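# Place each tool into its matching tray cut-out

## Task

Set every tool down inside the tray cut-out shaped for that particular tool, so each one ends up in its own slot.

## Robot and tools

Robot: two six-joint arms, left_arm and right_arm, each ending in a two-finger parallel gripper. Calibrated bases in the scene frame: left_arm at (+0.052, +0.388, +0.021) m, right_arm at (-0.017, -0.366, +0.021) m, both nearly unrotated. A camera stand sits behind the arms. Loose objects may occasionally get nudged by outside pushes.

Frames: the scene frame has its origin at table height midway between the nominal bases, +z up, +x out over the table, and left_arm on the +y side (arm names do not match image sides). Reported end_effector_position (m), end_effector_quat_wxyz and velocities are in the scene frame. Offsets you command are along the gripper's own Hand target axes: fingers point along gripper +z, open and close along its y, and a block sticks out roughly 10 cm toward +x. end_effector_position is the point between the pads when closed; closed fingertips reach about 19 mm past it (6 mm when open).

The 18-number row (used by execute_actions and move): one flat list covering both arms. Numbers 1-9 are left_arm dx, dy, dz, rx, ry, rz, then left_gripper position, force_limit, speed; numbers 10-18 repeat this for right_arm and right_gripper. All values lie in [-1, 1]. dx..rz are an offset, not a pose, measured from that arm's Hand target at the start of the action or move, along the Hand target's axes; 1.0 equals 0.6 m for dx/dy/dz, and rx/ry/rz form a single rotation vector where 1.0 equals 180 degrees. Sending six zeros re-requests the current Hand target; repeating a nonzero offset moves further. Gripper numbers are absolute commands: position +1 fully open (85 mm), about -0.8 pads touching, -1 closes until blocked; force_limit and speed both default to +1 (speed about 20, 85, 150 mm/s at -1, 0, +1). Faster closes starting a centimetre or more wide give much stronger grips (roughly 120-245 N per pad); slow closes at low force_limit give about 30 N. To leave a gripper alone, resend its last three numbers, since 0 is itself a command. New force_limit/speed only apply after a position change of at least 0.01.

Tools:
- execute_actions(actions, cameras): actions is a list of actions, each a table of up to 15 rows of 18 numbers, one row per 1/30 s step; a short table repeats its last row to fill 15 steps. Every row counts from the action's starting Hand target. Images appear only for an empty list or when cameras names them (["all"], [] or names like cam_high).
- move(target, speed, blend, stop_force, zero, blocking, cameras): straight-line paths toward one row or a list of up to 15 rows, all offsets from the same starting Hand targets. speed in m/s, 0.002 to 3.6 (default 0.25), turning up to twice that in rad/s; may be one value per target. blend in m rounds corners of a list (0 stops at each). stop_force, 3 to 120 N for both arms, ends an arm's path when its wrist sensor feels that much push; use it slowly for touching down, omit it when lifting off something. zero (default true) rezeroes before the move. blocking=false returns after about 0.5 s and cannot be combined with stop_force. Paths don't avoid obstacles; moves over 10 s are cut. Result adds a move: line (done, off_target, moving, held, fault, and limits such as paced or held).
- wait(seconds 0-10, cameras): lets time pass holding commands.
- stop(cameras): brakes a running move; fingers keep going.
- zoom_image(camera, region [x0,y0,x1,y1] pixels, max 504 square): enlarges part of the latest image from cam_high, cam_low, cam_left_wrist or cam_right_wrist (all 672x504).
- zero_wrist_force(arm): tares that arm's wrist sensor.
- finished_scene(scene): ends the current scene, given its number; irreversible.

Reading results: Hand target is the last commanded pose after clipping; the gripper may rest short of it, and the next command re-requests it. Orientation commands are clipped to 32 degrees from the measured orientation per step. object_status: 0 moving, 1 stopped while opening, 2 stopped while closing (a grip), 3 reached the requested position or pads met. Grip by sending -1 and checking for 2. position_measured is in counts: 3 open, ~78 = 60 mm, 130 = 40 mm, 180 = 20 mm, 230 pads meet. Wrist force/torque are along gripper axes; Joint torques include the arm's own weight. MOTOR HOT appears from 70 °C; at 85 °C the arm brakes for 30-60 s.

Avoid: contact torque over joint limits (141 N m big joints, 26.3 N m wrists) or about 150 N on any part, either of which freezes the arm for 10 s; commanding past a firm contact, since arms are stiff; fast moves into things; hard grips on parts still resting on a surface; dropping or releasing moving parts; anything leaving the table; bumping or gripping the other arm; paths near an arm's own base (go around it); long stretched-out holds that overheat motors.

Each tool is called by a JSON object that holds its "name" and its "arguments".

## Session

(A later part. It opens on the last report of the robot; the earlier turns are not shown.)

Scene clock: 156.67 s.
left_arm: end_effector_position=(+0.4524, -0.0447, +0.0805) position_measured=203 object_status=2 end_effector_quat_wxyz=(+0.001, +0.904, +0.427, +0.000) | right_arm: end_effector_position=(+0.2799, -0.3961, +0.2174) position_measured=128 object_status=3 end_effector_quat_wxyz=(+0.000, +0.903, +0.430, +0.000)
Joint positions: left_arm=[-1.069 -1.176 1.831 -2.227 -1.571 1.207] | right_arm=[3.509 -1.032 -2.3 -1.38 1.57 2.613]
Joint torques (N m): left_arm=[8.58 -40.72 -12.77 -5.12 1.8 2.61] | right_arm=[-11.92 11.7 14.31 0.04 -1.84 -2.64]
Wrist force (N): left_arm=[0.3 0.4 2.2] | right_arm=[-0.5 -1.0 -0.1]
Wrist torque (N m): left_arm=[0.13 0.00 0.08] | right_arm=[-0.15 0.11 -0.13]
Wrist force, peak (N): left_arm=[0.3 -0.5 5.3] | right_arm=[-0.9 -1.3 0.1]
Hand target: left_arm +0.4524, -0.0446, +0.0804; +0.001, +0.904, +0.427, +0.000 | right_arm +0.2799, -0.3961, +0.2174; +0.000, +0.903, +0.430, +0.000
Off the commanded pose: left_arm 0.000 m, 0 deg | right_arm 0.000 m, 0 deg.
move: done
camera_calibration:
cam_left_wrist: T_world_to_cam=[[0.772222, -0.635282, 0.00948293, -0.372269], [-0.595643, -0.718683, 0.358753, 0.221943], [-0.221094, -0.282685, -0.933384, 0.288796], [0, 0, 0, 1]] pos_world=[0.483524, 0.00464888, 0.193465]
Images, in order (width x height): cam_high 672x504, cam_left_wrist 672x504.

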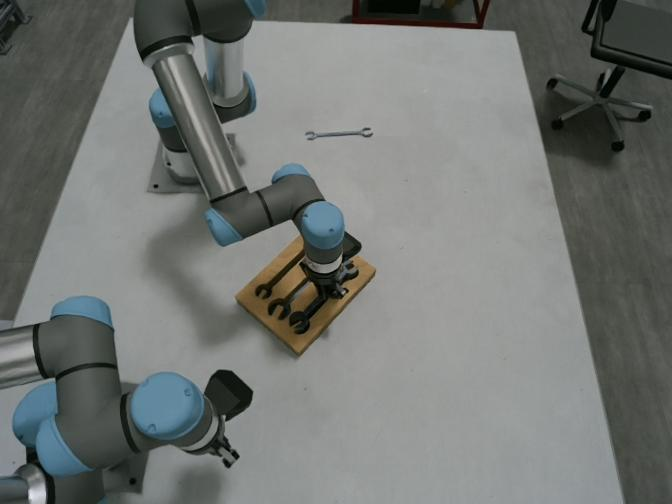

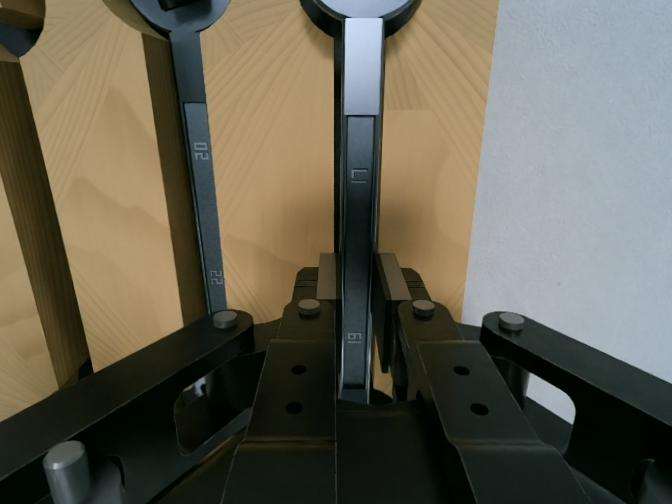

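{"name": "move", "arguments": {"target": [0,0,0.055,0,0,0,-1,-0.6,-1,0,0,0,0,0,0,0,-0.6,-1], "cameras": ["cam_high","cam_left_wrist"], "speed": 0.01, "stop_force": 6}}

{"name": "zoom_image", "arguments": {"camera": "cam_left_wrist", "region": [240, 0, 500, 280]}}

{"name": "zoom_image", "arguments": {"camera": "cam_high", "region": [226, 206, 386, 366]}}

Scene clock: 165.83 s.
left_arm: end_effector_position=(+0.4524, -0.0447, +0.0567) position_measured=203 object_status=2 end_effector_quat_wxyz=(+0.001, +0.904, +0.427, +0.000) | right_arm: end_effector_position=(+0.2799, -0.3961, +0.2174) position_measured=128 object_status=3 end_effector_quat_wxyz=(+0.000, +0.903, +0.430, +0.000)
Joint positions: left_arm=[-1.069 -1.139 1.852 -2.284 -1.571 1.207] | right_arm=[3.509 -1.032 -2.3 -1.38 1.57 2.613]
Joint torques (N m): left_arm=[5.31 -45.57 -27.69 -1.39 -1.66 2.45] | right_arm=[-10.89 11.48 14.37 0.24 -1.77 -2.6]
Wrist force (N): left_arm=[0.0 1.7 -1.5] | right_arm=[-0.8 -0.9 0.0]
Wrist torque (N m): left_arm=[0.14 -0.03 0.07] | right_arm=[-0.13 0.15 -0.14]
Wrist force, peak (N): left_arm=[2.9 -7.3 -20.5] | right_arm=[-0.9 -1.2 -0.1]
Hand target: left_arm +0.4524, -0.0447, +0.0567; +0.001, +0.904, +0.427, +0.000 (not the last commanded pose) | right_arm +0.2799, -0.3961, +0.2174; +0.000, +0.903, +0.430, +0.000
Off the commanded pose: left_arm 0.009 m, 0 deg | right_arm 0.000 m, 0 deg.
move: contact (left_arm)
camera_calibration:
cam_left_wrist: T_world_to_cam=[[0.772222, -0.635282, 0.00948363, -0.37198], [-0.595635, -0.718674, 0.358785, 0.230544], [-0.221114, -0.282711, -0.933372, 0.266617], [0, 0, 0, 1]] pos_world=[0.483524, 0.00474885, 0.169665]
Images, in order (width x height): cam_high 672x504, cam_left_wrist 672x504.

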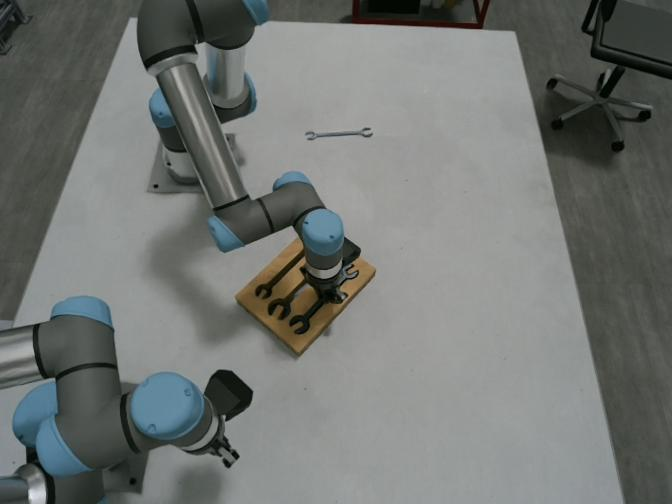

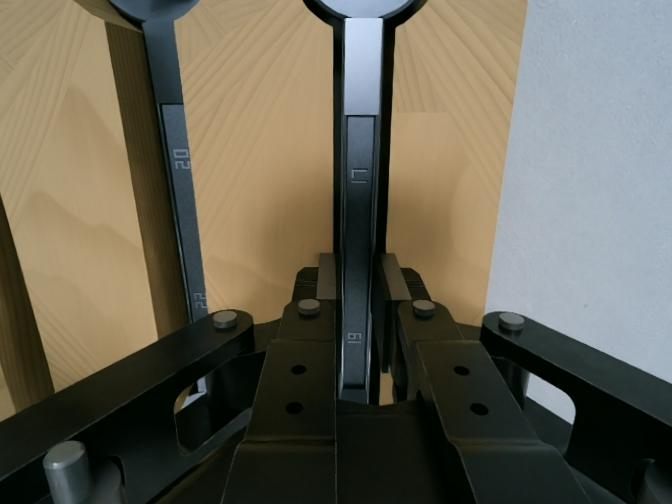

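Scaled by 1.800.

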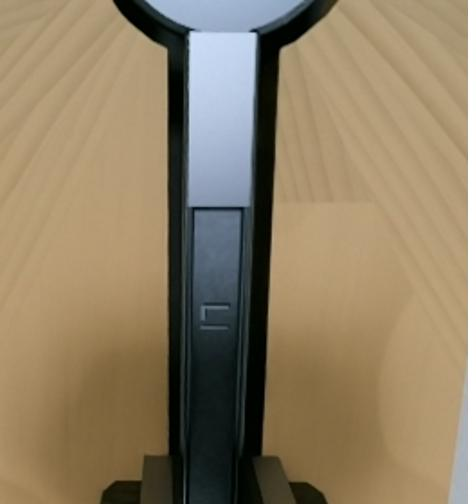

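Scaled by 3.150.

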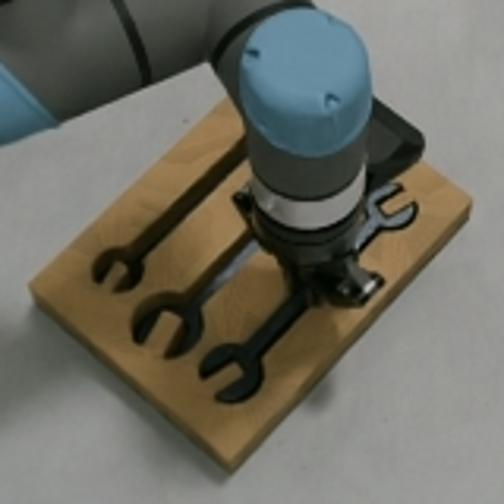

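{"name": "move", "arguments": {"target": [[0,0,-0.001,0,0,0,-1,-0.6,-1,0,0,0,0,0,0,0,-0.6,-1],[0,0,-0.001,0,0,0,0.0,-0.6,-1,0,0,0,0,0,0,0,-0.6,-1],[0,0,-0.1,0,0,0,0.0,-0.6,-1,0,0,0,0,0,0,0,-0.6,-1]], "cameras": ["cam_left_wrist"], "speed": 0.1}}

{"name": "move", "arguments": {"target": [0.756,-0.5625,-0.305,0,0,-0.763,0,-0.6,-1,0,0,0,0,0,0,0,-0.6,-1], "cameras": ["cam_left_wrist","cam_high"], "speed": 0.4}}

{"name": "zoom_image", "arguments": {"camera": "cam_high", "region": [226, 206, 386, 366]}}

{"name": "zoom_image", "arguments": {"camera": "cam_left_wrist", "region": [240, 20, 440, 300]}}

Scene clock: 176.70 s.
left_arm: end_effector_position=(+0.4524, -0.0447, +0.1168) position_measured=128 object_status=3 end_effector_quat_wxyz=(+0.001, +0.904, +0.427, +0.000) | right_arm: end_effector_position=(+0.2799, -0.3961, +0.2174) position_measured=128 object_status=3 end_effector_quat_wxyz=(+0.000, +0.903, +0.430, +0.000)
Joint positions: left_arm=[-1.069 -1.226 1.792 -2.138 -1.571 1.207] | right_arm=[3.509 -1.032 -2.3 -1.38 1.57 2.613]
Joint torques (N m): left_arm=[-5.32 -34.26 -11.59 -4.13 2.33 2.09] | right_arm=[-11.19 11.9 14.29 0.06 -1.95 -2.51]
Wrist force (N): left_arm=[0.2 0.5 0.5] | right_arm=[-0.6 -1.0 0.0]
Wrist torque (N m): left_arm=[0.15 0.03 0.06] | right_arm=[-0.16 0.13 -0.13]
Wrist force, peak (N): left_arm=[0.4 0.5 2.2] | right_arm=[-0.6 -1.4 0.0]
Hand target: left_arm +0.4524, -0.0446, +0.1167; +0.001, +0.904, +0.427, +0.000 | right_arm +0.2799, -0.3961, +0.2174; +0.000, +0.903, +0.430, +0.000
Off the commanded pose: left_arm 0.000 m, 0 deg | right_arm 0.000 m, 0 deg.
move: done
camera_calibration:
cam_left_wrist: T_world_to_cam=[[0.772266, -0.635225, 0.00967504, -0.372616], [-0.595618, -0.718648, 0.358864, 0.208954], [-0.221007, -0.282901, -0.93334, 0.322654], [0, 0, 0, 1]] pos_world=[0.483524, 0.00474859, 0.229765]
Images, in order (width x height): cam_left_wrist 672x504.

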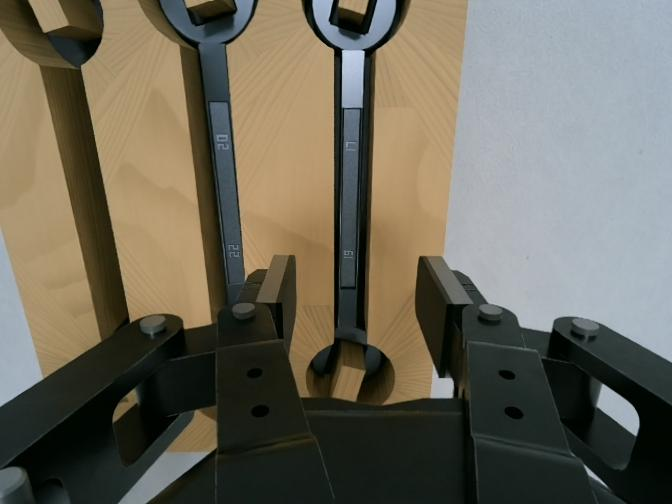

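Scene clock: 180.23 s.
left_arm: end_effector_position=(+0.4798, +0.5202, +0.2992) position_measured=128 object_status=3 end_effector_quat_wxyz=(+0.000, -0.069, +0.998, -0.001) | right_arm: end_effector_position=(+0.2799, -0.3961, +0.2174) position_measured=128 object_status=3 end_effector_quat_wxyz=(+0.000, +0.903, +0.430, +0.000)
Joint positions: left_arm=[-0.019 -1.716 1.84 -1.695 -1.572 -0.14] | right_arm=[3.509 -1.032 -2.3 -1.38 1.57 2.613]
Joint torques (N m): left_arm=[6.71 -26.8 -17.7 -5.17 -1.31 1.15] | right_arm=[-9.81 11.61 13.89 0.44 -1.77 -2.54]
Wrist force (N): left_arm=[0.5 0.6 0.3] | right_arm=[-0.5 -1.0 0.2]
Wrist torque (N m): left_arm=[0.15 0.00 -0.03] | right_arm=[-0.16 0.12 -0.13]
Wrist force, peak (N): left_arm=[0.2 2.6 0.0] | right_arm=[-0.7 -1.3 0.0]
Hand target: left_arm +0.4798, +0.5203, +0.2992; +0.000, -0.069, +0.998, -0.001 | right_arm +0.2799, -0.3961, +0.2174; +0.000, +0.903, +0.430, +0.000
Off the commanded pose: left_arm 0.000 m, 0 deg | right_arm 0.000 m, 0 deg.
move: done
camera_calibration:
cam_left_wrist: T_world_to_cam=[[-0.137173, 0.990521, 0.00724566, -0.445355], [0.924905, 0.125461, 0.358901, -0.602912], [0.354589, 0.0559331, -0.933348, 0.206302], [0, 0, 0, 1]] pos_world=[0.423393, 0.505236, 0.412164]
Images, in order (width x height): cam_high 672x504, cam_left_wrist 672x504.

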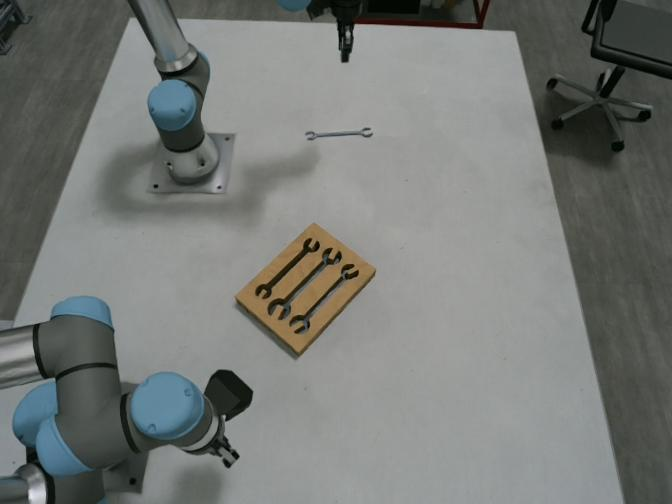

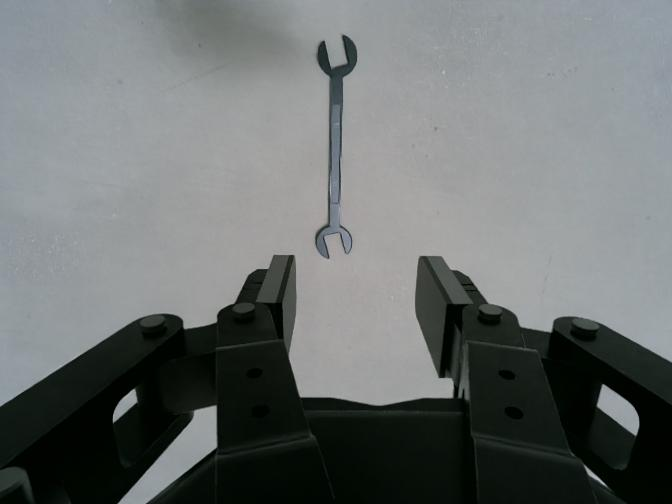

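Scaled by 3.150.

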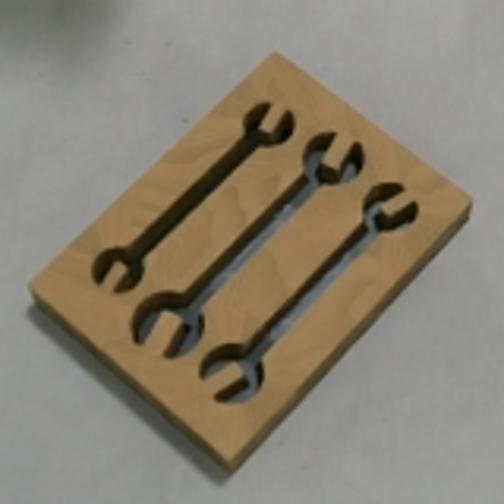

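Scaled by 1.800.

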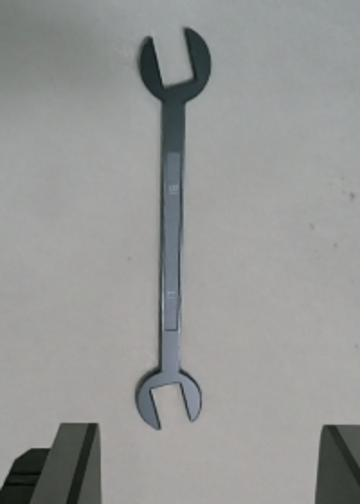

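{"name": "move", "arguments": {"target": [[0.001,-0.0113,0.42,0,0,0.005,0,-0.6,-1,0,0,0,0,0,0,0,-0.6,-1],[0.001,-0.0113,0.4565,0,0,0.005,0,-0.6,-1,0,0,0,0,0,0,0,-0.6,-1],[0.001,-0.0113,0.4565,0,0,0.005,-1,-0.6,-1,0,0,0,0,0,0,0,-0.6,-1],[0.001,-0.0113,0.36,0,0,0.005,-1,-0.6,-1,0,0,0,0,0,0,0,-0.6,-1]], "speed": [0.2,0.05,0.1,0.1], "cameras": ["cam_left_wrist"]}}

Scene clock: 196.53 s.
left_arm: end_effector_position=(+0.4803, +0.5133, +0.0832) position_measured=230 object_status=3 end_effector_quat_wxyz=(+0.000, -0.061, +0.998, -0.001) | right_arm: end_effector_position=(+0.2799, -0.3961, +0.2174) position_measured=128 object_status=3 end_effector_quat_wxyz=(+0.000, +0.903, +0.430, +0.000)
Joint positions: left_arm=[-0.035 -1.48 2.229 -2.321 -1.572 -0.141] | right_arm=[3.509 -1.032 -2.3 -1.38 1.57 2.613]
Joint torques (N m): left_arm=[0.14 -26.21 -8.79 -2.59 2.22 0.38] | right_arm=[-11.7 11.78 14.77 0.37 -1.77 -2.39]
Wrist force (N): left_arm=[0.5 0.6 0.2] | right_arm=[-0.3 -1.0 0.1]
Wrist torque (N m): left_arm=[0.16 -0.02 0.05] | right_arm=[-0.15 0.09 -0.14]
Wrist force, peak (N): left_arm=[1.0 0.3 -26.3] | right_arm=[-0.9 -1.2 0.0]
Hand target: left_arm +0.4803, +0.5133, +0.0832; +0.000, -0.061, +0.998, -0.001 | right_arm +0.2799, -0.3961, +0.2174; +0.000, +0.903, +0.430, +0.000
Off the commanded pose: left_arm 0.000 m, 0 deg | right_arm 0.000 m, 0 deg.
move: done
camera_calibration:
cam_left_wrist: T_world_to_cam=[[-0.121814, 0.992526, 0.0072436, -0.445294], [0.926649, 0.111108, 0.359134, -0.518541], [0.355645, 0.0504599, -0.933258, 0.00719297], [0, 0, 0, 1]] pos_world=[0.423704, 0.499217, 0.196164]
Images, in order (width x height): cam_left_wrist 672x504.

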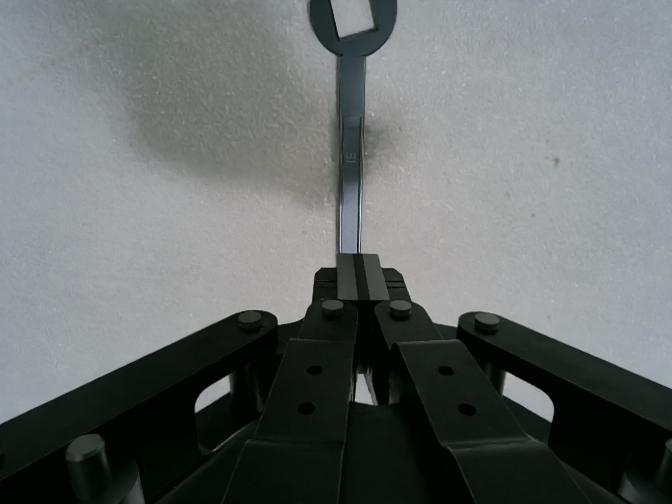

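{"name": "move", "arguments": {"target": [0,0,0,0,0,0,0,-0.6,-1,0,0,0,0,0,0,0,-0.6,-1], "cameras": ["cam_left_wrist"]}}

{"name": "move", "arguments": {"target": [[0,0,0.085,0,0,0,0,-0.6,-1,0,0,0,0,0,0,0,-0.6,-1],[0,0,0.12,0,0,0,0,-0.6,-1,0,0,0,0,0,0,0,-0.6,-1]], "speed": [0.08,0.008], "stop_force": 6, "cameras": ["cam_left_wrist"]}}

Scene clock: 202.97 s.
left_arm: end_effector_position=(+0.4803, +0.5133, +0.0832) position_measured=128 object_status=0 end_effector_quat_wxyz=(+0.000, -0.061, +0.998, -0.001) | right_arm: end_effector_position=(+0.2799, -0.3961, +0.2174) position_measured=128 object_status=3 end_effector_quat_wxyz=(+0.000, +0.903, +0.430, +0.000)
Joint positions: left_arm=[-0.035 -1.48 2.229 -2.32 -1.572 -0.141] | right_arm=[3.509 -1.032 -2.3 -1.38 1.57 2.613]
Joint torques (N m): left_arm=[-7.3 -30.83 -9.69 -2.7 1.73 -2.8] | right_arm=[-11.2 11.33 14.44 0.42 -1.84 -2.25]
Wrist force (N): left_arm=[0.4 0.8 0.3] | right_arm=[-0.7 -0.7 0.0]
Wrist torque (N m): left_arm=[0.18 0.00 0.05] | right_arm=[-0.10 0.14 -0.14]
Wrist force, peak (N): left_arm=[0.8 0.6 0.3] | right_arm=[-0.7 -1.3 0.0]
Hand target: left_arm +0.4803, +0.5133, +0.0832; +0.000, -0.061, +0.998, -0.001 | right_arm +0.2799, -0.3961, +0.2174; +0.000, +0.903, +0.430, +0.000
Off the commanded pose: left_arm 0.000 m, 0 deg | right_arm 0.000 m, 0 deg.
move: done
camera_calibration:
cam_left_wrist: T_world_to_cam=[[-0.12181, 0.992527, 0.00727056, -0.445301], [0.926729, 0.111105, 0.358928, -0.518533], [0.355437, 0.0504587, -0.933337, 0.0072969], [0, 0, 0, 1]] pos_world=[0.423704, 0.499217, 0.196164]
Images, in order (width x height): cam_left_wrist 672x504.

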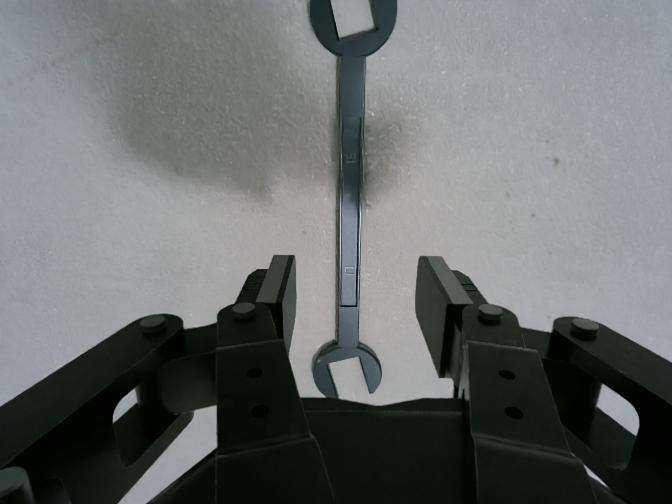

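Scene clock: 206.47 s.
left_arm: end_effector_position=(+0.4803, +0.5132, +0.0182) position_measured=128 object_status=3 end_effector_quat_wxyz=(+0.000, -0.061, +0.998, -0.001) | right_arm: end_effector_position=(+0.2799, -0.3961, +0.2174) position_measured=128 object_status=3 end_effector_quat_wxyz=(+0.000, +0.903, +0.430, +0.000)
Joint positions: left_arm=[-0.035 -1.33 2.291 -2.532 -1.572 -0.141] | right_arm=[3.509 -1.032 -2.3 -1.38 1.57 2.613]
Joint torques (N m): left_arm=[5.17 -32.29 -22.96 -0.9 1.67 1.8] | right_arm=[-11.02 10.73 14.29 0.37 -1.62 -2.17]
Wrist force (N): left_arm=[-1.3 0.5 -3.0] | right_arm=[-0.7 -1.2 0.0]
Wrist torque (N m): left_arm=[0.25 -0.04 0.00] | right_arm=[-0.18 0.15 -0.14]
Wrist force, peak (N): left_arm=[16.2 1.5 -35.3] | right_arm=[-0.8 -1.2 -0.1]
Hand target: left_arm +0.4803, +0.5132, +0.0183; +0.000, -0.061, +0.998, -0.001 (not the last commanded pose) | right_arm +0.2799, -0.3961, +0.2174; +0.000, +0.903, +0.430, +0.000
Off the commanded pose: left_arm 0.007 m, 0 deg | right_arm 0.000 m, 0 deg.
move: contact (left_arm); path passed 1 of 2 targets
camera_calibration:
cam_left_wrist: T_world_to_cam=[[-0.121809, 0.992527, 0.00727063, -0.44473], [0.926729, 0.111105, 0.358928, -0.495228], [0.355437, 0.0504587, -0.933337, -0.0532716], [0, 0, 0, 1]] pos_world=[0.423704, 0.499117, 0.131264]
Images, in order (width x height): cam_left_wrist 672x504.

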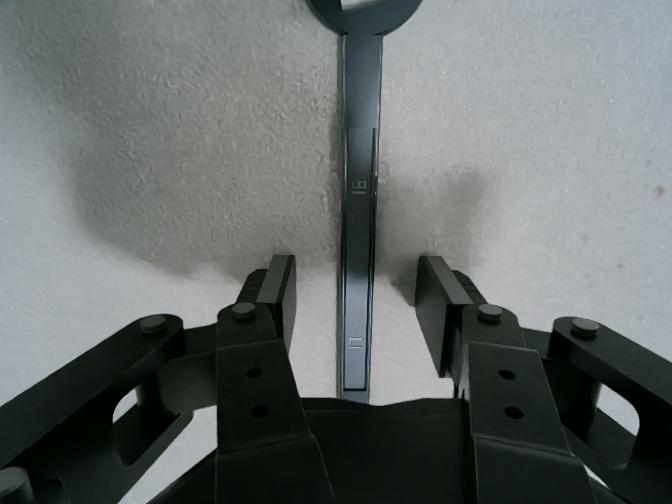

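{"name": "move", "arguments": {"target": [[0,0,-0.0075,0,0,0,0,-0.6,-1,0,0,0,0,0,0,0,-0.6,-1],[0,0,-0.0075,0,0,0,-1,-0.6,-1,0,0,0,0,0,0,0,-0.6,-1],[0,0,-0.1,0,0,0,-1,-0.6,-1,0,0,0,0,0,0,0,-0.6,-1]], "speed": 0.1, "cameras": ["cam_left_wrist"]}}

Scene clock: 212.63 s.
left_arm: end_effector_position=(+0.4804, +0.5133, +0.0783) position_measured=205 object_status=2 end_effector_quat_wxyz=(+0.000, -0.061, +0.998, -0.001) | right_arm: end_effector_position=(+0.2799, -0.3961, +0.2174) position_measured=128 object_status=3 end_effector_quat_wxyz=(+0.000, +0.903, +0.430, +0.000)
Joint positions: left_arm=[-0.035 -1.47 2.234 -2.336 -1.572 -0.141] | right_arm=[3.509 -1.032 -2.3 -1.38 1.57 2.613]
Joint torques (N m): left_arm=[-0.92 -27.79 -9.52 -2.74 1.65 0.12] | right_arm=[-11.32 11 14.87 0.36 -1.61 -2]
Wrist force (N): left_arm=[0.3 0.7 1.3] | right_arm=[-0.5 -1.1 0.0]
Wrist torque (N m): left_arm=[0.17 0.01 0.04] | right_arm=[-0.17 0.11 -0.14]
Wrist force, peak (N): left_arm=[2.6 0.6 -6.7] | right_arm=[-0.8 -1.3 0.1]
Hand target: left_arm +0.4803, +0.5133, +0.0783; +0.000, -0.061, +0.998, -0.001 | right_arm +0.2799, -0.3961, +0.2174; +0.000, +0.903, +0.430, +0.000
Off the commanded pose: left_arm 0.000 m, 0 deg | right_arm 0.000 m, 0 deg.
move: done
camera_calibration:
cam_left_wrist: T_world_to_cam=[[-0.121814, 0.992526, 0.0072436, -0.445259], [0.926649, 0.111108, 0.359134, -0.516782], [0.355645, 0.0504599, -0.933258, 0.00262], [0, 0, 0, 1]] pos_world=[0.423704, 0.499217, 0.191264]
Images, in order (width x height): cam_left_wrist 672x504.

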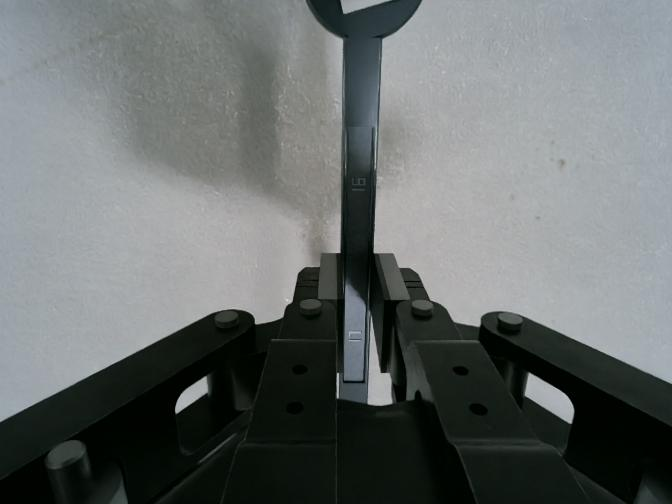

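{"name": "move", "arguments": {"target": [0.206,-0.868,-0.403,0,0,0.757,-1,-0.6,-1,0,0,0,0,0,0,0,-0.6,-1], "speed": 0.4, "cameras": ["cam_left_wrist"]}}

{"name": "zoom_image", "arguments": {"camera": "cam_left_wrist", "region": [170, 20, 330, 140]}}

{"name": "zoom_image", "arguments": {"camera": "cam_left_wrist", "region": [200, 190, 340, 295]}}

Scene clock: 220.60 s.
left_arm: end_effector_position=(+0.4209, -0.0184, +0.3205) position_measured=205 object_status=2 end_effector_quat_wxyz=(+0.001, +0.904, +0.429, +0.000) | right_arm: end_effector_position=(+0.2799, -0.3961, +0.2174) position_measured=128 object_status=3 end_effector_quat_wxyz=(+0.000, +0.903, +0.430, +0.000)
Joint positions: left_arm=[-1.096 -1.473 1.548 -1.647 -1.571 1.176] | right_arm=[3.509 -1.032 -2.3 -1.38 1.57 2.613]
Joint torques (N m): left_arm=[5.46 -32.31 -26.03 -5.11 -2.36 0.26] | right_arm=[-10.88 11 14.15 0.6 -1.56 -1.82]
Wrist force (N): left_arm=[0.2 0.3 1.6] | right_arm=[-0.7 -1.2 0.0]
Wrist torque (N m): left_arm=[0.10 0.02 0.07] | right_arm=[-0.18 0.13 -0.13]
Wrist force, peak (N): left_arm=[0.0 2.5 2.2] | right_arm=[-0.6 -1.4 0.2]
Hand target: left_arm +0.4209, -0.0185, +0.3205; +0.001, +0.904, +0.428, +0.000 | right_arm +0.2799, -0.3961, +0.2174; +0.000, +0.903, +0.430, +0.000
Off the commanded pose: left_arm 0.000 m, 0 deg | right_arm 0.000 m, 0 deg.
move: done
camera_calibration:
cam_left_wrist: T_world_to_cam=[[0.774377, -0.632655, 0.00944008, -0.334335], [-0.593187, -0.720714, 0.358748, 0.13489], [-0.22016, -0.283406, -0.933387, 0.512864], [0, 0, 0, 1]] pos_world=[0.451829, 0.0310477, 0.433465]
Images, in order (width x height): cam_left_wrist 672x504.

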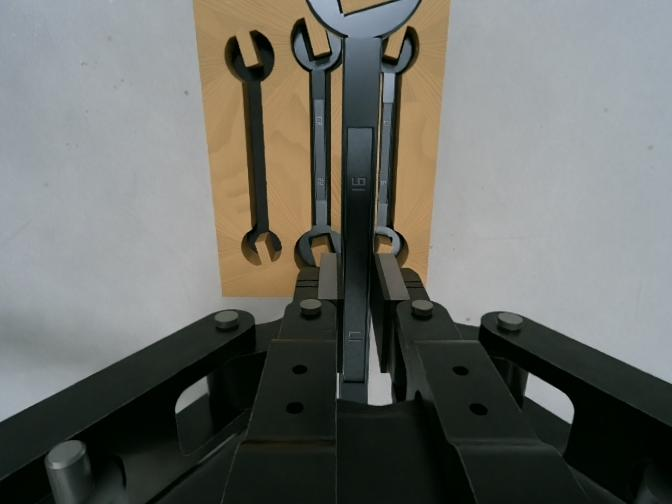

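Scaled by 3.150.

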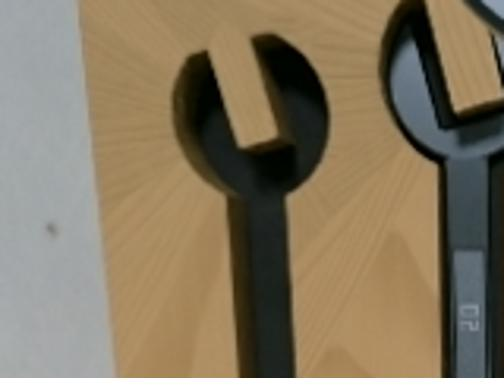

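Scaled by 3.600.

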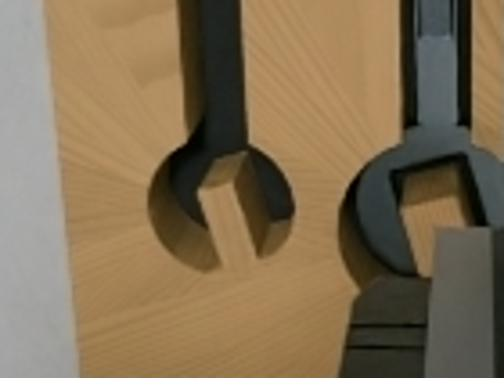

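{"name": "move", "arguments": {"target": [0.21,0,0.17,0,0,0,-1,-0.6,-1,0,0,0,0,0,0,0,-0.6,-1], "cameras": ["cam_left_wrist"]}}

{"name": "zoom_image", "arguments": {"camera": "cam_left_wrist", "region": [120, 150, 320, 300]}}

{"name": "move", "arguments": {"target": [-0.31,0,0,0,0,0,-1,-0.6,-1,0,0,0,0,0,0,0,-0.6,-1], "cameras": ["cam_left_wrist"]}}

{"name": "zoom_image", "arguments": {"camera": "cam_left_wrist", "region": [120, 150, 320, 300]}}

Scene clock: 231.17 s.
left_arm: end_effector_position=(+0.5007, +0.0789, +0.2185) position_measured=205 object_status=2 end_effector_quat_wxyz=(+0.001, +0.904, +0.428, +0.000) | right_arm: end_effector_position=(+0.2799, -0.3961, +0.2174) position_measured=128 object_status=3 end_effector_quat_wxyz=(+0.000, +0.903, +0.430, +0.000)
Joint positions: left_arm=[-0.867 -1.433 1.77 -1.908 -1.571 1.405] | right_arm=[3.509 -1.032 -2.3 -1.38 1.57 2.613]
Joint torques (N m): left_arm=[6.92 -35.78 -25.28 -3.24 -2.06 -1.17] | right_arm=[-10.1 11.14 14.24 0.53 -1.62 -1.77]
Wrist force (N): left_arm=[0.3 0.4 1.2] | right_arm=[-0.5 -0.8 -0.1]
Wrist torque (N m): left_arm=[0.14 0.01 0.09] | right_arm=[-0.13 0.12 -0.14]
Wrist force, peak (N): left_arm=[3.3 0.4 3.4] | right_arm=[-0.9 -1.2 -0.1]
Hand target: left_arm +0.5007, +0.0790, +0.2185; +0.001, +0.904, +0.428, +0.000 | right_arm +0.2799, -0.3961, +0.2174; +0.000, +0.903, +0.430, +0.000
Off the commanded pose: left_arm 0.000 m, 0 deg | right_arm 0.000 m, 0 deg.
move: done
camera_calibration:
cam_left_wrist: T_world_to_cam=[[0.774263, -0.632795, 0.00935764, -0.333504], [-0.593289, -0.72062, 0.358767, 0.28898], [-0.220283, -0.283332, -0.93338, 0.462856], [0, 0, 0, 1]] pos_world=[0.531628, 0.128348, 0.331465]
Images, in order (width x height): cam_left_wrist 672x504.

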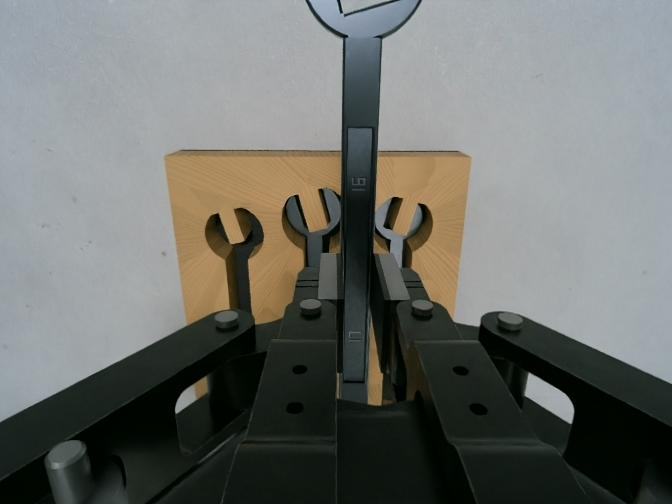

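Scaled by 2.520.

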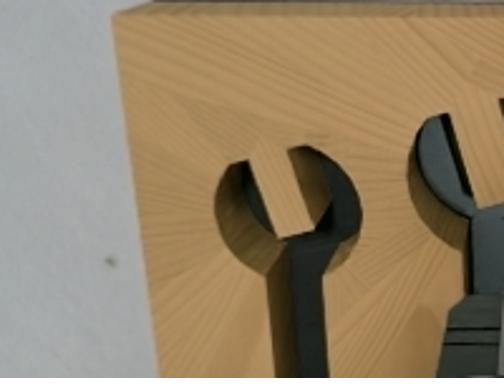

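Scene clock: 232.40 s.
left_arm: end_effector_position=(+0.3831, -0.0650, +0.2186) position_measured=205 object_status=2 end_effector_quat_wxyz=(+0.001, +0.904, +0.428, +0.000) | right_arm: end_effector_position=(+0.2799, -0.3961, +0.2174) position_measured=128 object_status=3 end_effector_quat_wxyz=(+0.000, +0.903, +0.430, +0.000)
Joint positions: left_arm=[-1.196 -1.395 1.725 -1.901 -1.57 1.076] | right_arm=[3.509 -1.032 -2.3 -1.38 1.57 2.613]
Joint torques (N m): left_arm=[-6.66 -39.09 -14.64 -4.44 0.86 0.3] | right_arm=[-11.06 11.8 15.27 0.69 -1.4 -1.8]
Wrist force (N): left_arm=[0.6 0.7 1.4] | right_arm=[-0.6 -1.2 -0.1]
Wrist torque (N m): left_arm=[0.18 -0.04 -0.03] | right_arm=[-0.19 0.13 -0.13]
Wrist force, peak (N): left_arm=[4.0 0.6 1.2] | right_arm=[-0.9 -1.2 0.2]
Hand target: left_arm +0.3830, -0.0650, +0.2186; +0.001, +0.904, +0.428, +0.000 | right_arm +0.2799, -0.3961, +0.2174; +0.000, +0.903, +0.430, +0.000
Off the commanded pose: left_arm 0.000 m, 0 deg | right_arm 0.000 m, 0 deg.
move: done
camera_calibration:
cam_left_wrist: T_world_to_cam=[[0.774233, -0.632831, 0.00945677, -0.333532], [-0.593372, -0.720597, 0.358679, 0.11554], [-0.220168, -0.283312, -0.933413, 0.396237], [0, 0, 0, 1]] pos_world=[0.414028, -0.0155522, 0.331565]
Images, in order (width x height): cam_left_wrist 672x504.

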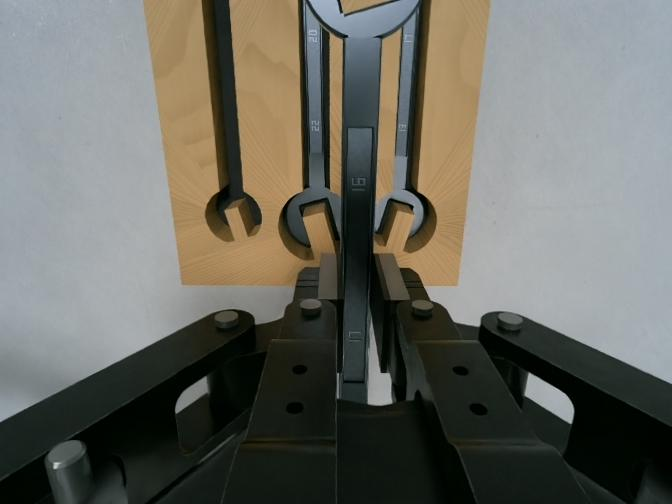

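Scaled by 2.520.

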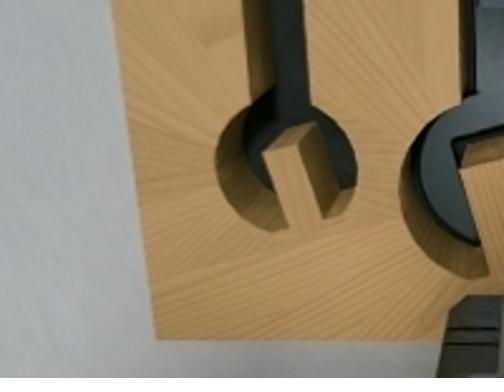

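{"name": "move", "arguments": {"target": [[0.097,-0.269,-0.17,0,0,-0.5,-1,-0.6,-1,0,0,0,0,0,0,0,-0.6,-1],[0.097,-0.269,-0.17,0,0,-1,-1,-0.6,-1,0,0,0,0,0,0,0,-0.6,-1]], "speed": 0.5, "cameras": ["cam_left_wrist"]}}

{"name": "zoom_image", "arguments": {"camera": "cam_left_wrist", "region": [200, 20, 360, 140]}}

{"name": "zoom_image", "arguments": {"camera": "cam_left_wrist", "region": [200, 190, 340, 295]}}

Scene clock: 246.97 s.
left_arm: end_effector_position=(+0.2948, +0.0823, +0.3204) position_measured=205 object_status=2 end_effector_quat_wxyz=(+0.000, -0.428, +0.904, -0.001) | right_arm: end_effector_position=(+0.2799, -0.3961, +0.2174) position_measured=128 object_status=3 end_effector_quat_wxyz=(+0.000, +0.903, +0.430, +0.000)
Joint positions: left_arm=[-1.265 -1.869 1.902 -1.605 -1.57 -2.134] | right_arm=[3.509 -1.032 -2.3 -1.38 1.57 2.613]
Joint torques (N m): left_arm=[1.08 -18.54 -15.97 -1.18 -0.52 -2.62] | right_arm=[-9.39 11.57 15.09 0.64 -1.51 -1.63]
Wrist force (N): left_arm=[0.4 0.7 1.8] | right_arm=[-0.5 -1.1 -0.1]
Wrist torque (N m): left_arm=[0.17 0.01 -0.05] | right_arm=[-0.17 0.11 -0.14]
Wrist force, peak (N): left_arm=[-0.2 1.6 2.0] | right_arm=[-0.8 -1.4 -0.3]
Hand target: left_arm +0.2948, +0.0823, +0.3204; +0.000, -0.428, +0.904, -0.001 | right_arm +0.2799, -0.3961, +0.2174; +0.000, +0.903, +0.430, +0.000
Off the commanded pose: left_arm 0.000 m, 0 deg | right_arm 0.000 m, 0 deg.
move: done
camera_calibration:
cam_left_wrist: T_world_to_cam=[[-0.773982, 0.633168, 0.00715754, 0.180051], [0.593143, 0.721006, 0.358234, -0.335471], [0.221662, 0.281512, -0.933604, 0.336839], [0, 0, 0, 1]] pos_world=[0.263674, 0.0330498, 0.433363]
Images, in order (width x height): cam_left_wrist 672x504.

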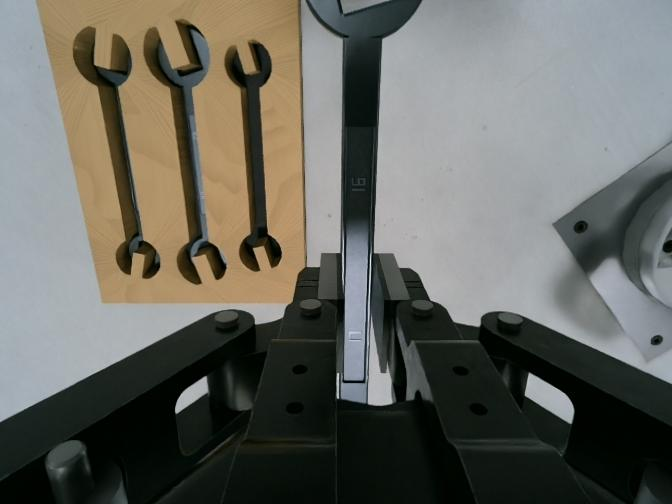

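Scaled by 3.150.

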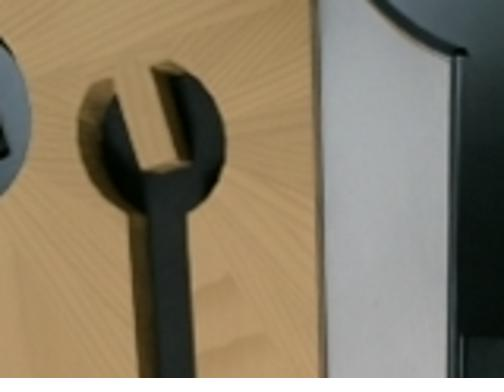

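Scaled by 3.600.

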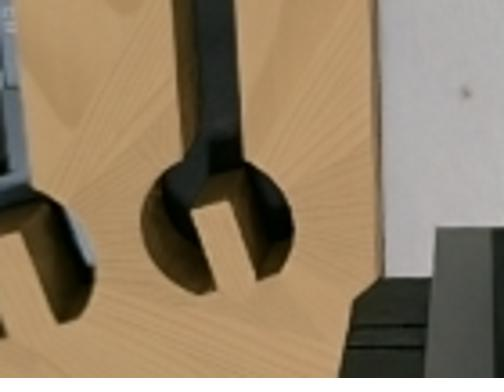

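{"name": "move", "arguments": {"target": [-0.0105,-0.1375,0.404,0,0,0,-1,-0.6,-1,0,0,0,0,0,0,0,-0.6,-1], "cameras": ["cam_high","cam_left_wrist"]}}

{"name": "zoom_image", "arguments": {"camera": "cam_left_wrist", "region": [240, 0, 500, 280]}}

{"name": "zoom_image", "arguments": {"camera": "cam_high", "region": [226, 206, 386, 366]}}

Scene clock: 254.77 s.
left_arm: end_effector_position=(+0.3629, +0.0348, +0.0781) position_measured=205 object_status=2 end_effector_quat_wxyz=(+0.000, -0.428, +0.904, -0.001) | right_arm: end_effector_position=(+0.2799, -0.3961, +0.2174) position_measured=128 object_status=3 end_effector_quat_wxyz=(+0.000, +0.903, +0.430, +0.000)
Joint positions: left_arm=[-1.153 -1.415 2.17 -2.327 -1.571 -2.023] | right_arm=[3.509 -1.032 -2.3 -1.38 1.57 2.613]
Joint torques (N m): left_arm=[-8.52 -19.43 -20.14 -5.29 -2.11 -2.78] | right_arm=[-10.01 12.03 15.19 0.78 -1.29 -1.58]
Wrist force (N): left_arm=[0.2 0.6 1.4] | right_arm=[-0.5 -1.1 -0.1]
Wrist torque (N m): left_arm=[0.14 0.03 0.00] | right_arm=[-0.16 0.10 -0.13]
Wrist force, peak (N): left_arm=[0.3 -0.2 4.4] | right_arm=[-0.8 -1.3 0.0]
Hand target: left_arm +0.3628, +0.0347, +0.0781; +0.000, -0.428, +0.904, -0.001 | right_arm +0.2799, -0.3961, +0.2174; +0.000, +0.903, +0.430, +0.000
Off the commanded pose: left_arm 0.000 m, 0 deg | right_arm 0.000 m, 0 deg.
move: done
camera_calibration:
cam_left_wrist: T_world_to_cam=[[-0.774296, 0.632782, 0.00728863, 0.264641], [0.592843, 0.7213, 0.358138, -0.254729], [0.221366, 0.281625, -0.93364, 0.109104], [0, 0, 0, 1]] pos_world=[0.331773, -0.01445, 0.191163]
Images, in order (width x height): cam_high 672x504, cam_left_wrist 672x504.

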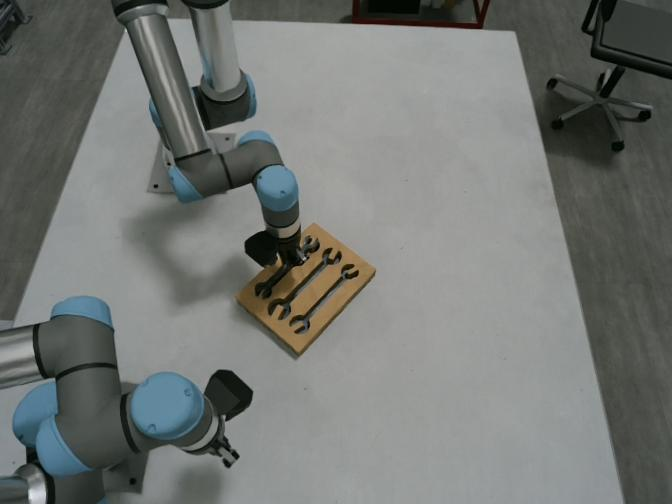

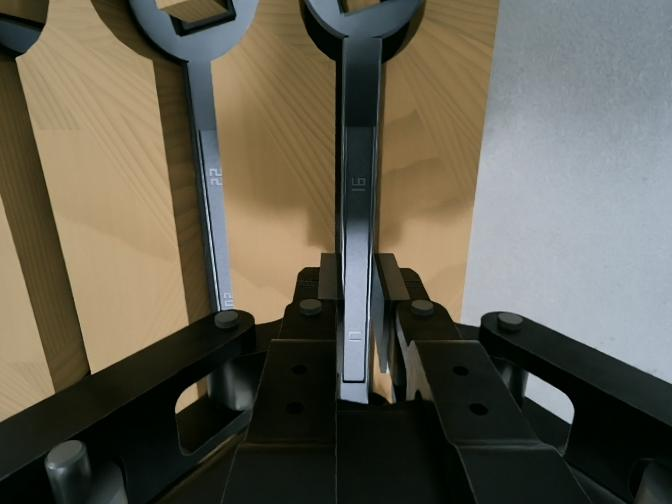

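Scaled by 1.800.

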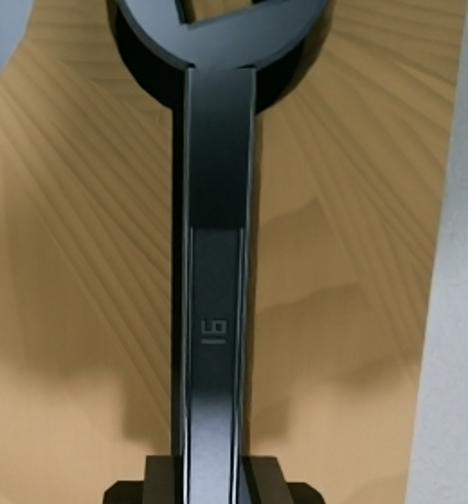

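Scaled by 3.150.

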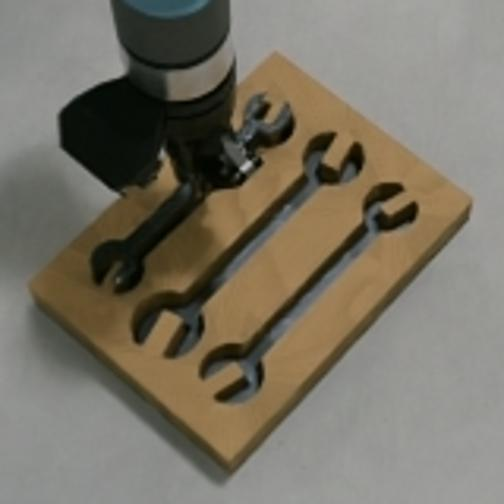

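{"name": "move", "arguments": {"target": [0,0,0.0325,0,0,0,-1,-0.6,-1,0,0,0,0,0,0,0,-0.6,-1], "cameras": ["cam_high","cam_left_wrist"], "speed": 0.03, "stop_force": 6}}

{"name": "zoom_image", "arguments": {"camera": "cam_left_wrist", "region": [270, 0, 430, 120]}}

{"name": "zoom_image", "arguments": {"camera": "cam_high", "region": [236, 226, 336, 326]}}

Scene clock: 264.67 s.
left_arm: end_effector_position=(+0.3628, +0.0347, +0.0586) position_measured=205 object_status=2 end_effector_quat_wxyz=(+0.000, -0.428, +0.904, -0.001) | right_arm: end_effector_position=(+0.2799, -0.3961, +0.2174) position_measured=128 object_status=3 end_effector_quat_wxyz=(+0.000, +0.903, +0.430, +0.000)
Joint positions: left_arm=[-1.153 -1.375 2.19 -2.387 -1.571 -2.023] | right_arm=[3.509 -1.032 -2.3 -1.38 1.57 2.613]
Joint torques (N m): left_arm=[-4.27 -35.53 -27.72 -1.21 2.05 -2.21] | right_arm=[-10.49 10.41 14.75 0.53 -1.32 -1.4]
Wrist force (N): left_arm=[0.3 0.6 1.6] | right_arm=[-0.5 -0.9 0.1]
Wrist torque (N m): left_arm=[0.14 0.01 0.00] | right_arm=[-0.14 0.11 -0.14]
Wrist force, peak (N): left_arm=[0.2 0.5 2.2] | right_arm=[-0.8 -1.2 -0.1]
Hand target: left_arm +0.3629, +0.0347, +0.0586; +0.000, -0.428, +0.904, -0.001 | right_arm +0.2799, -0.3961, +0.2174; +0.000, +0.903, +0.430, +0.000
Off the commanded pose: left_arm 0.000 m, 0 deg | right_arm 0.000 m, 0 deg.
move: done
camera_calibration:
cam_left_wrist: T_world_to_cam=[[-0.774266, 0.63282, 0.00715664, 0.264861], [0.592845, 0.721305, 0.358125, -0.247636], [0.221467, 0.281527, -0.933646, 0.0907983], [0, 0, 0, 1]] pos_world=[0.331773, -0.0145502, 0.171563]
Images, in order (width x height): cam_high 672x504, cam_left_wrist 672x504.

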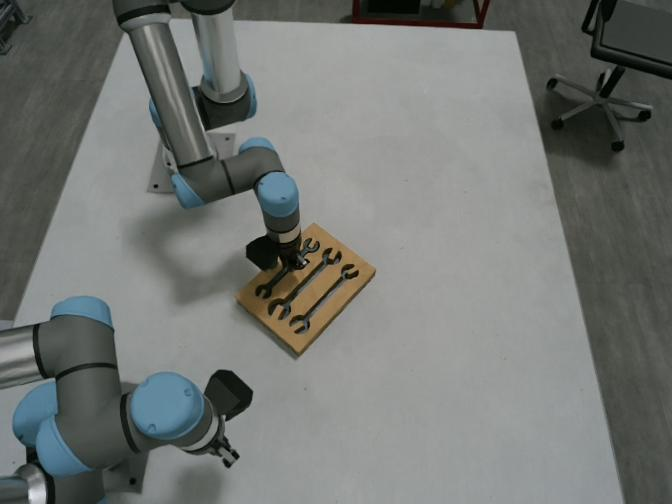

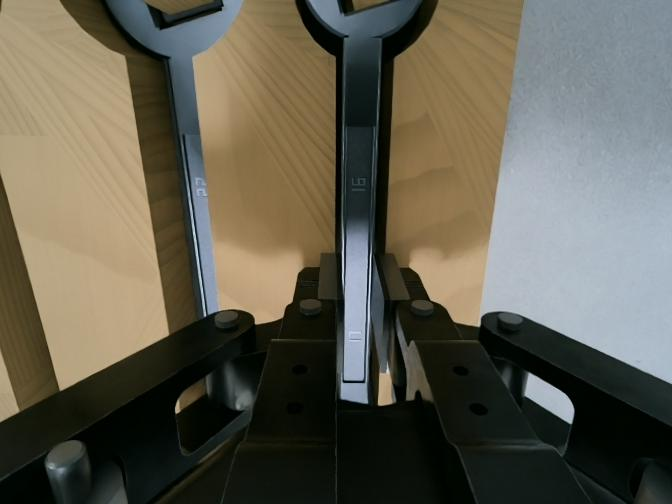

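Scaled by 3.150.

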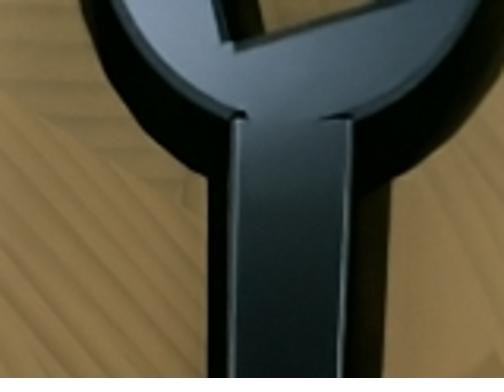

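Scaled by 5.040.

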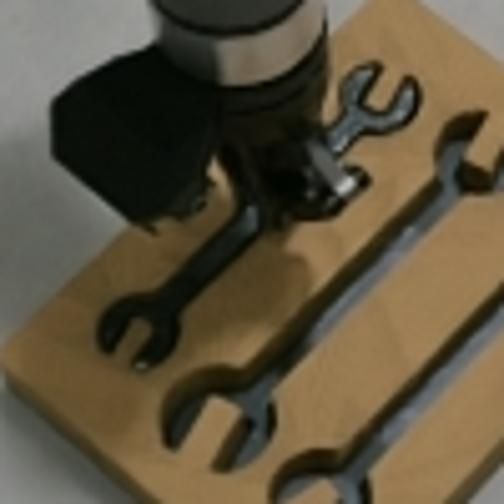

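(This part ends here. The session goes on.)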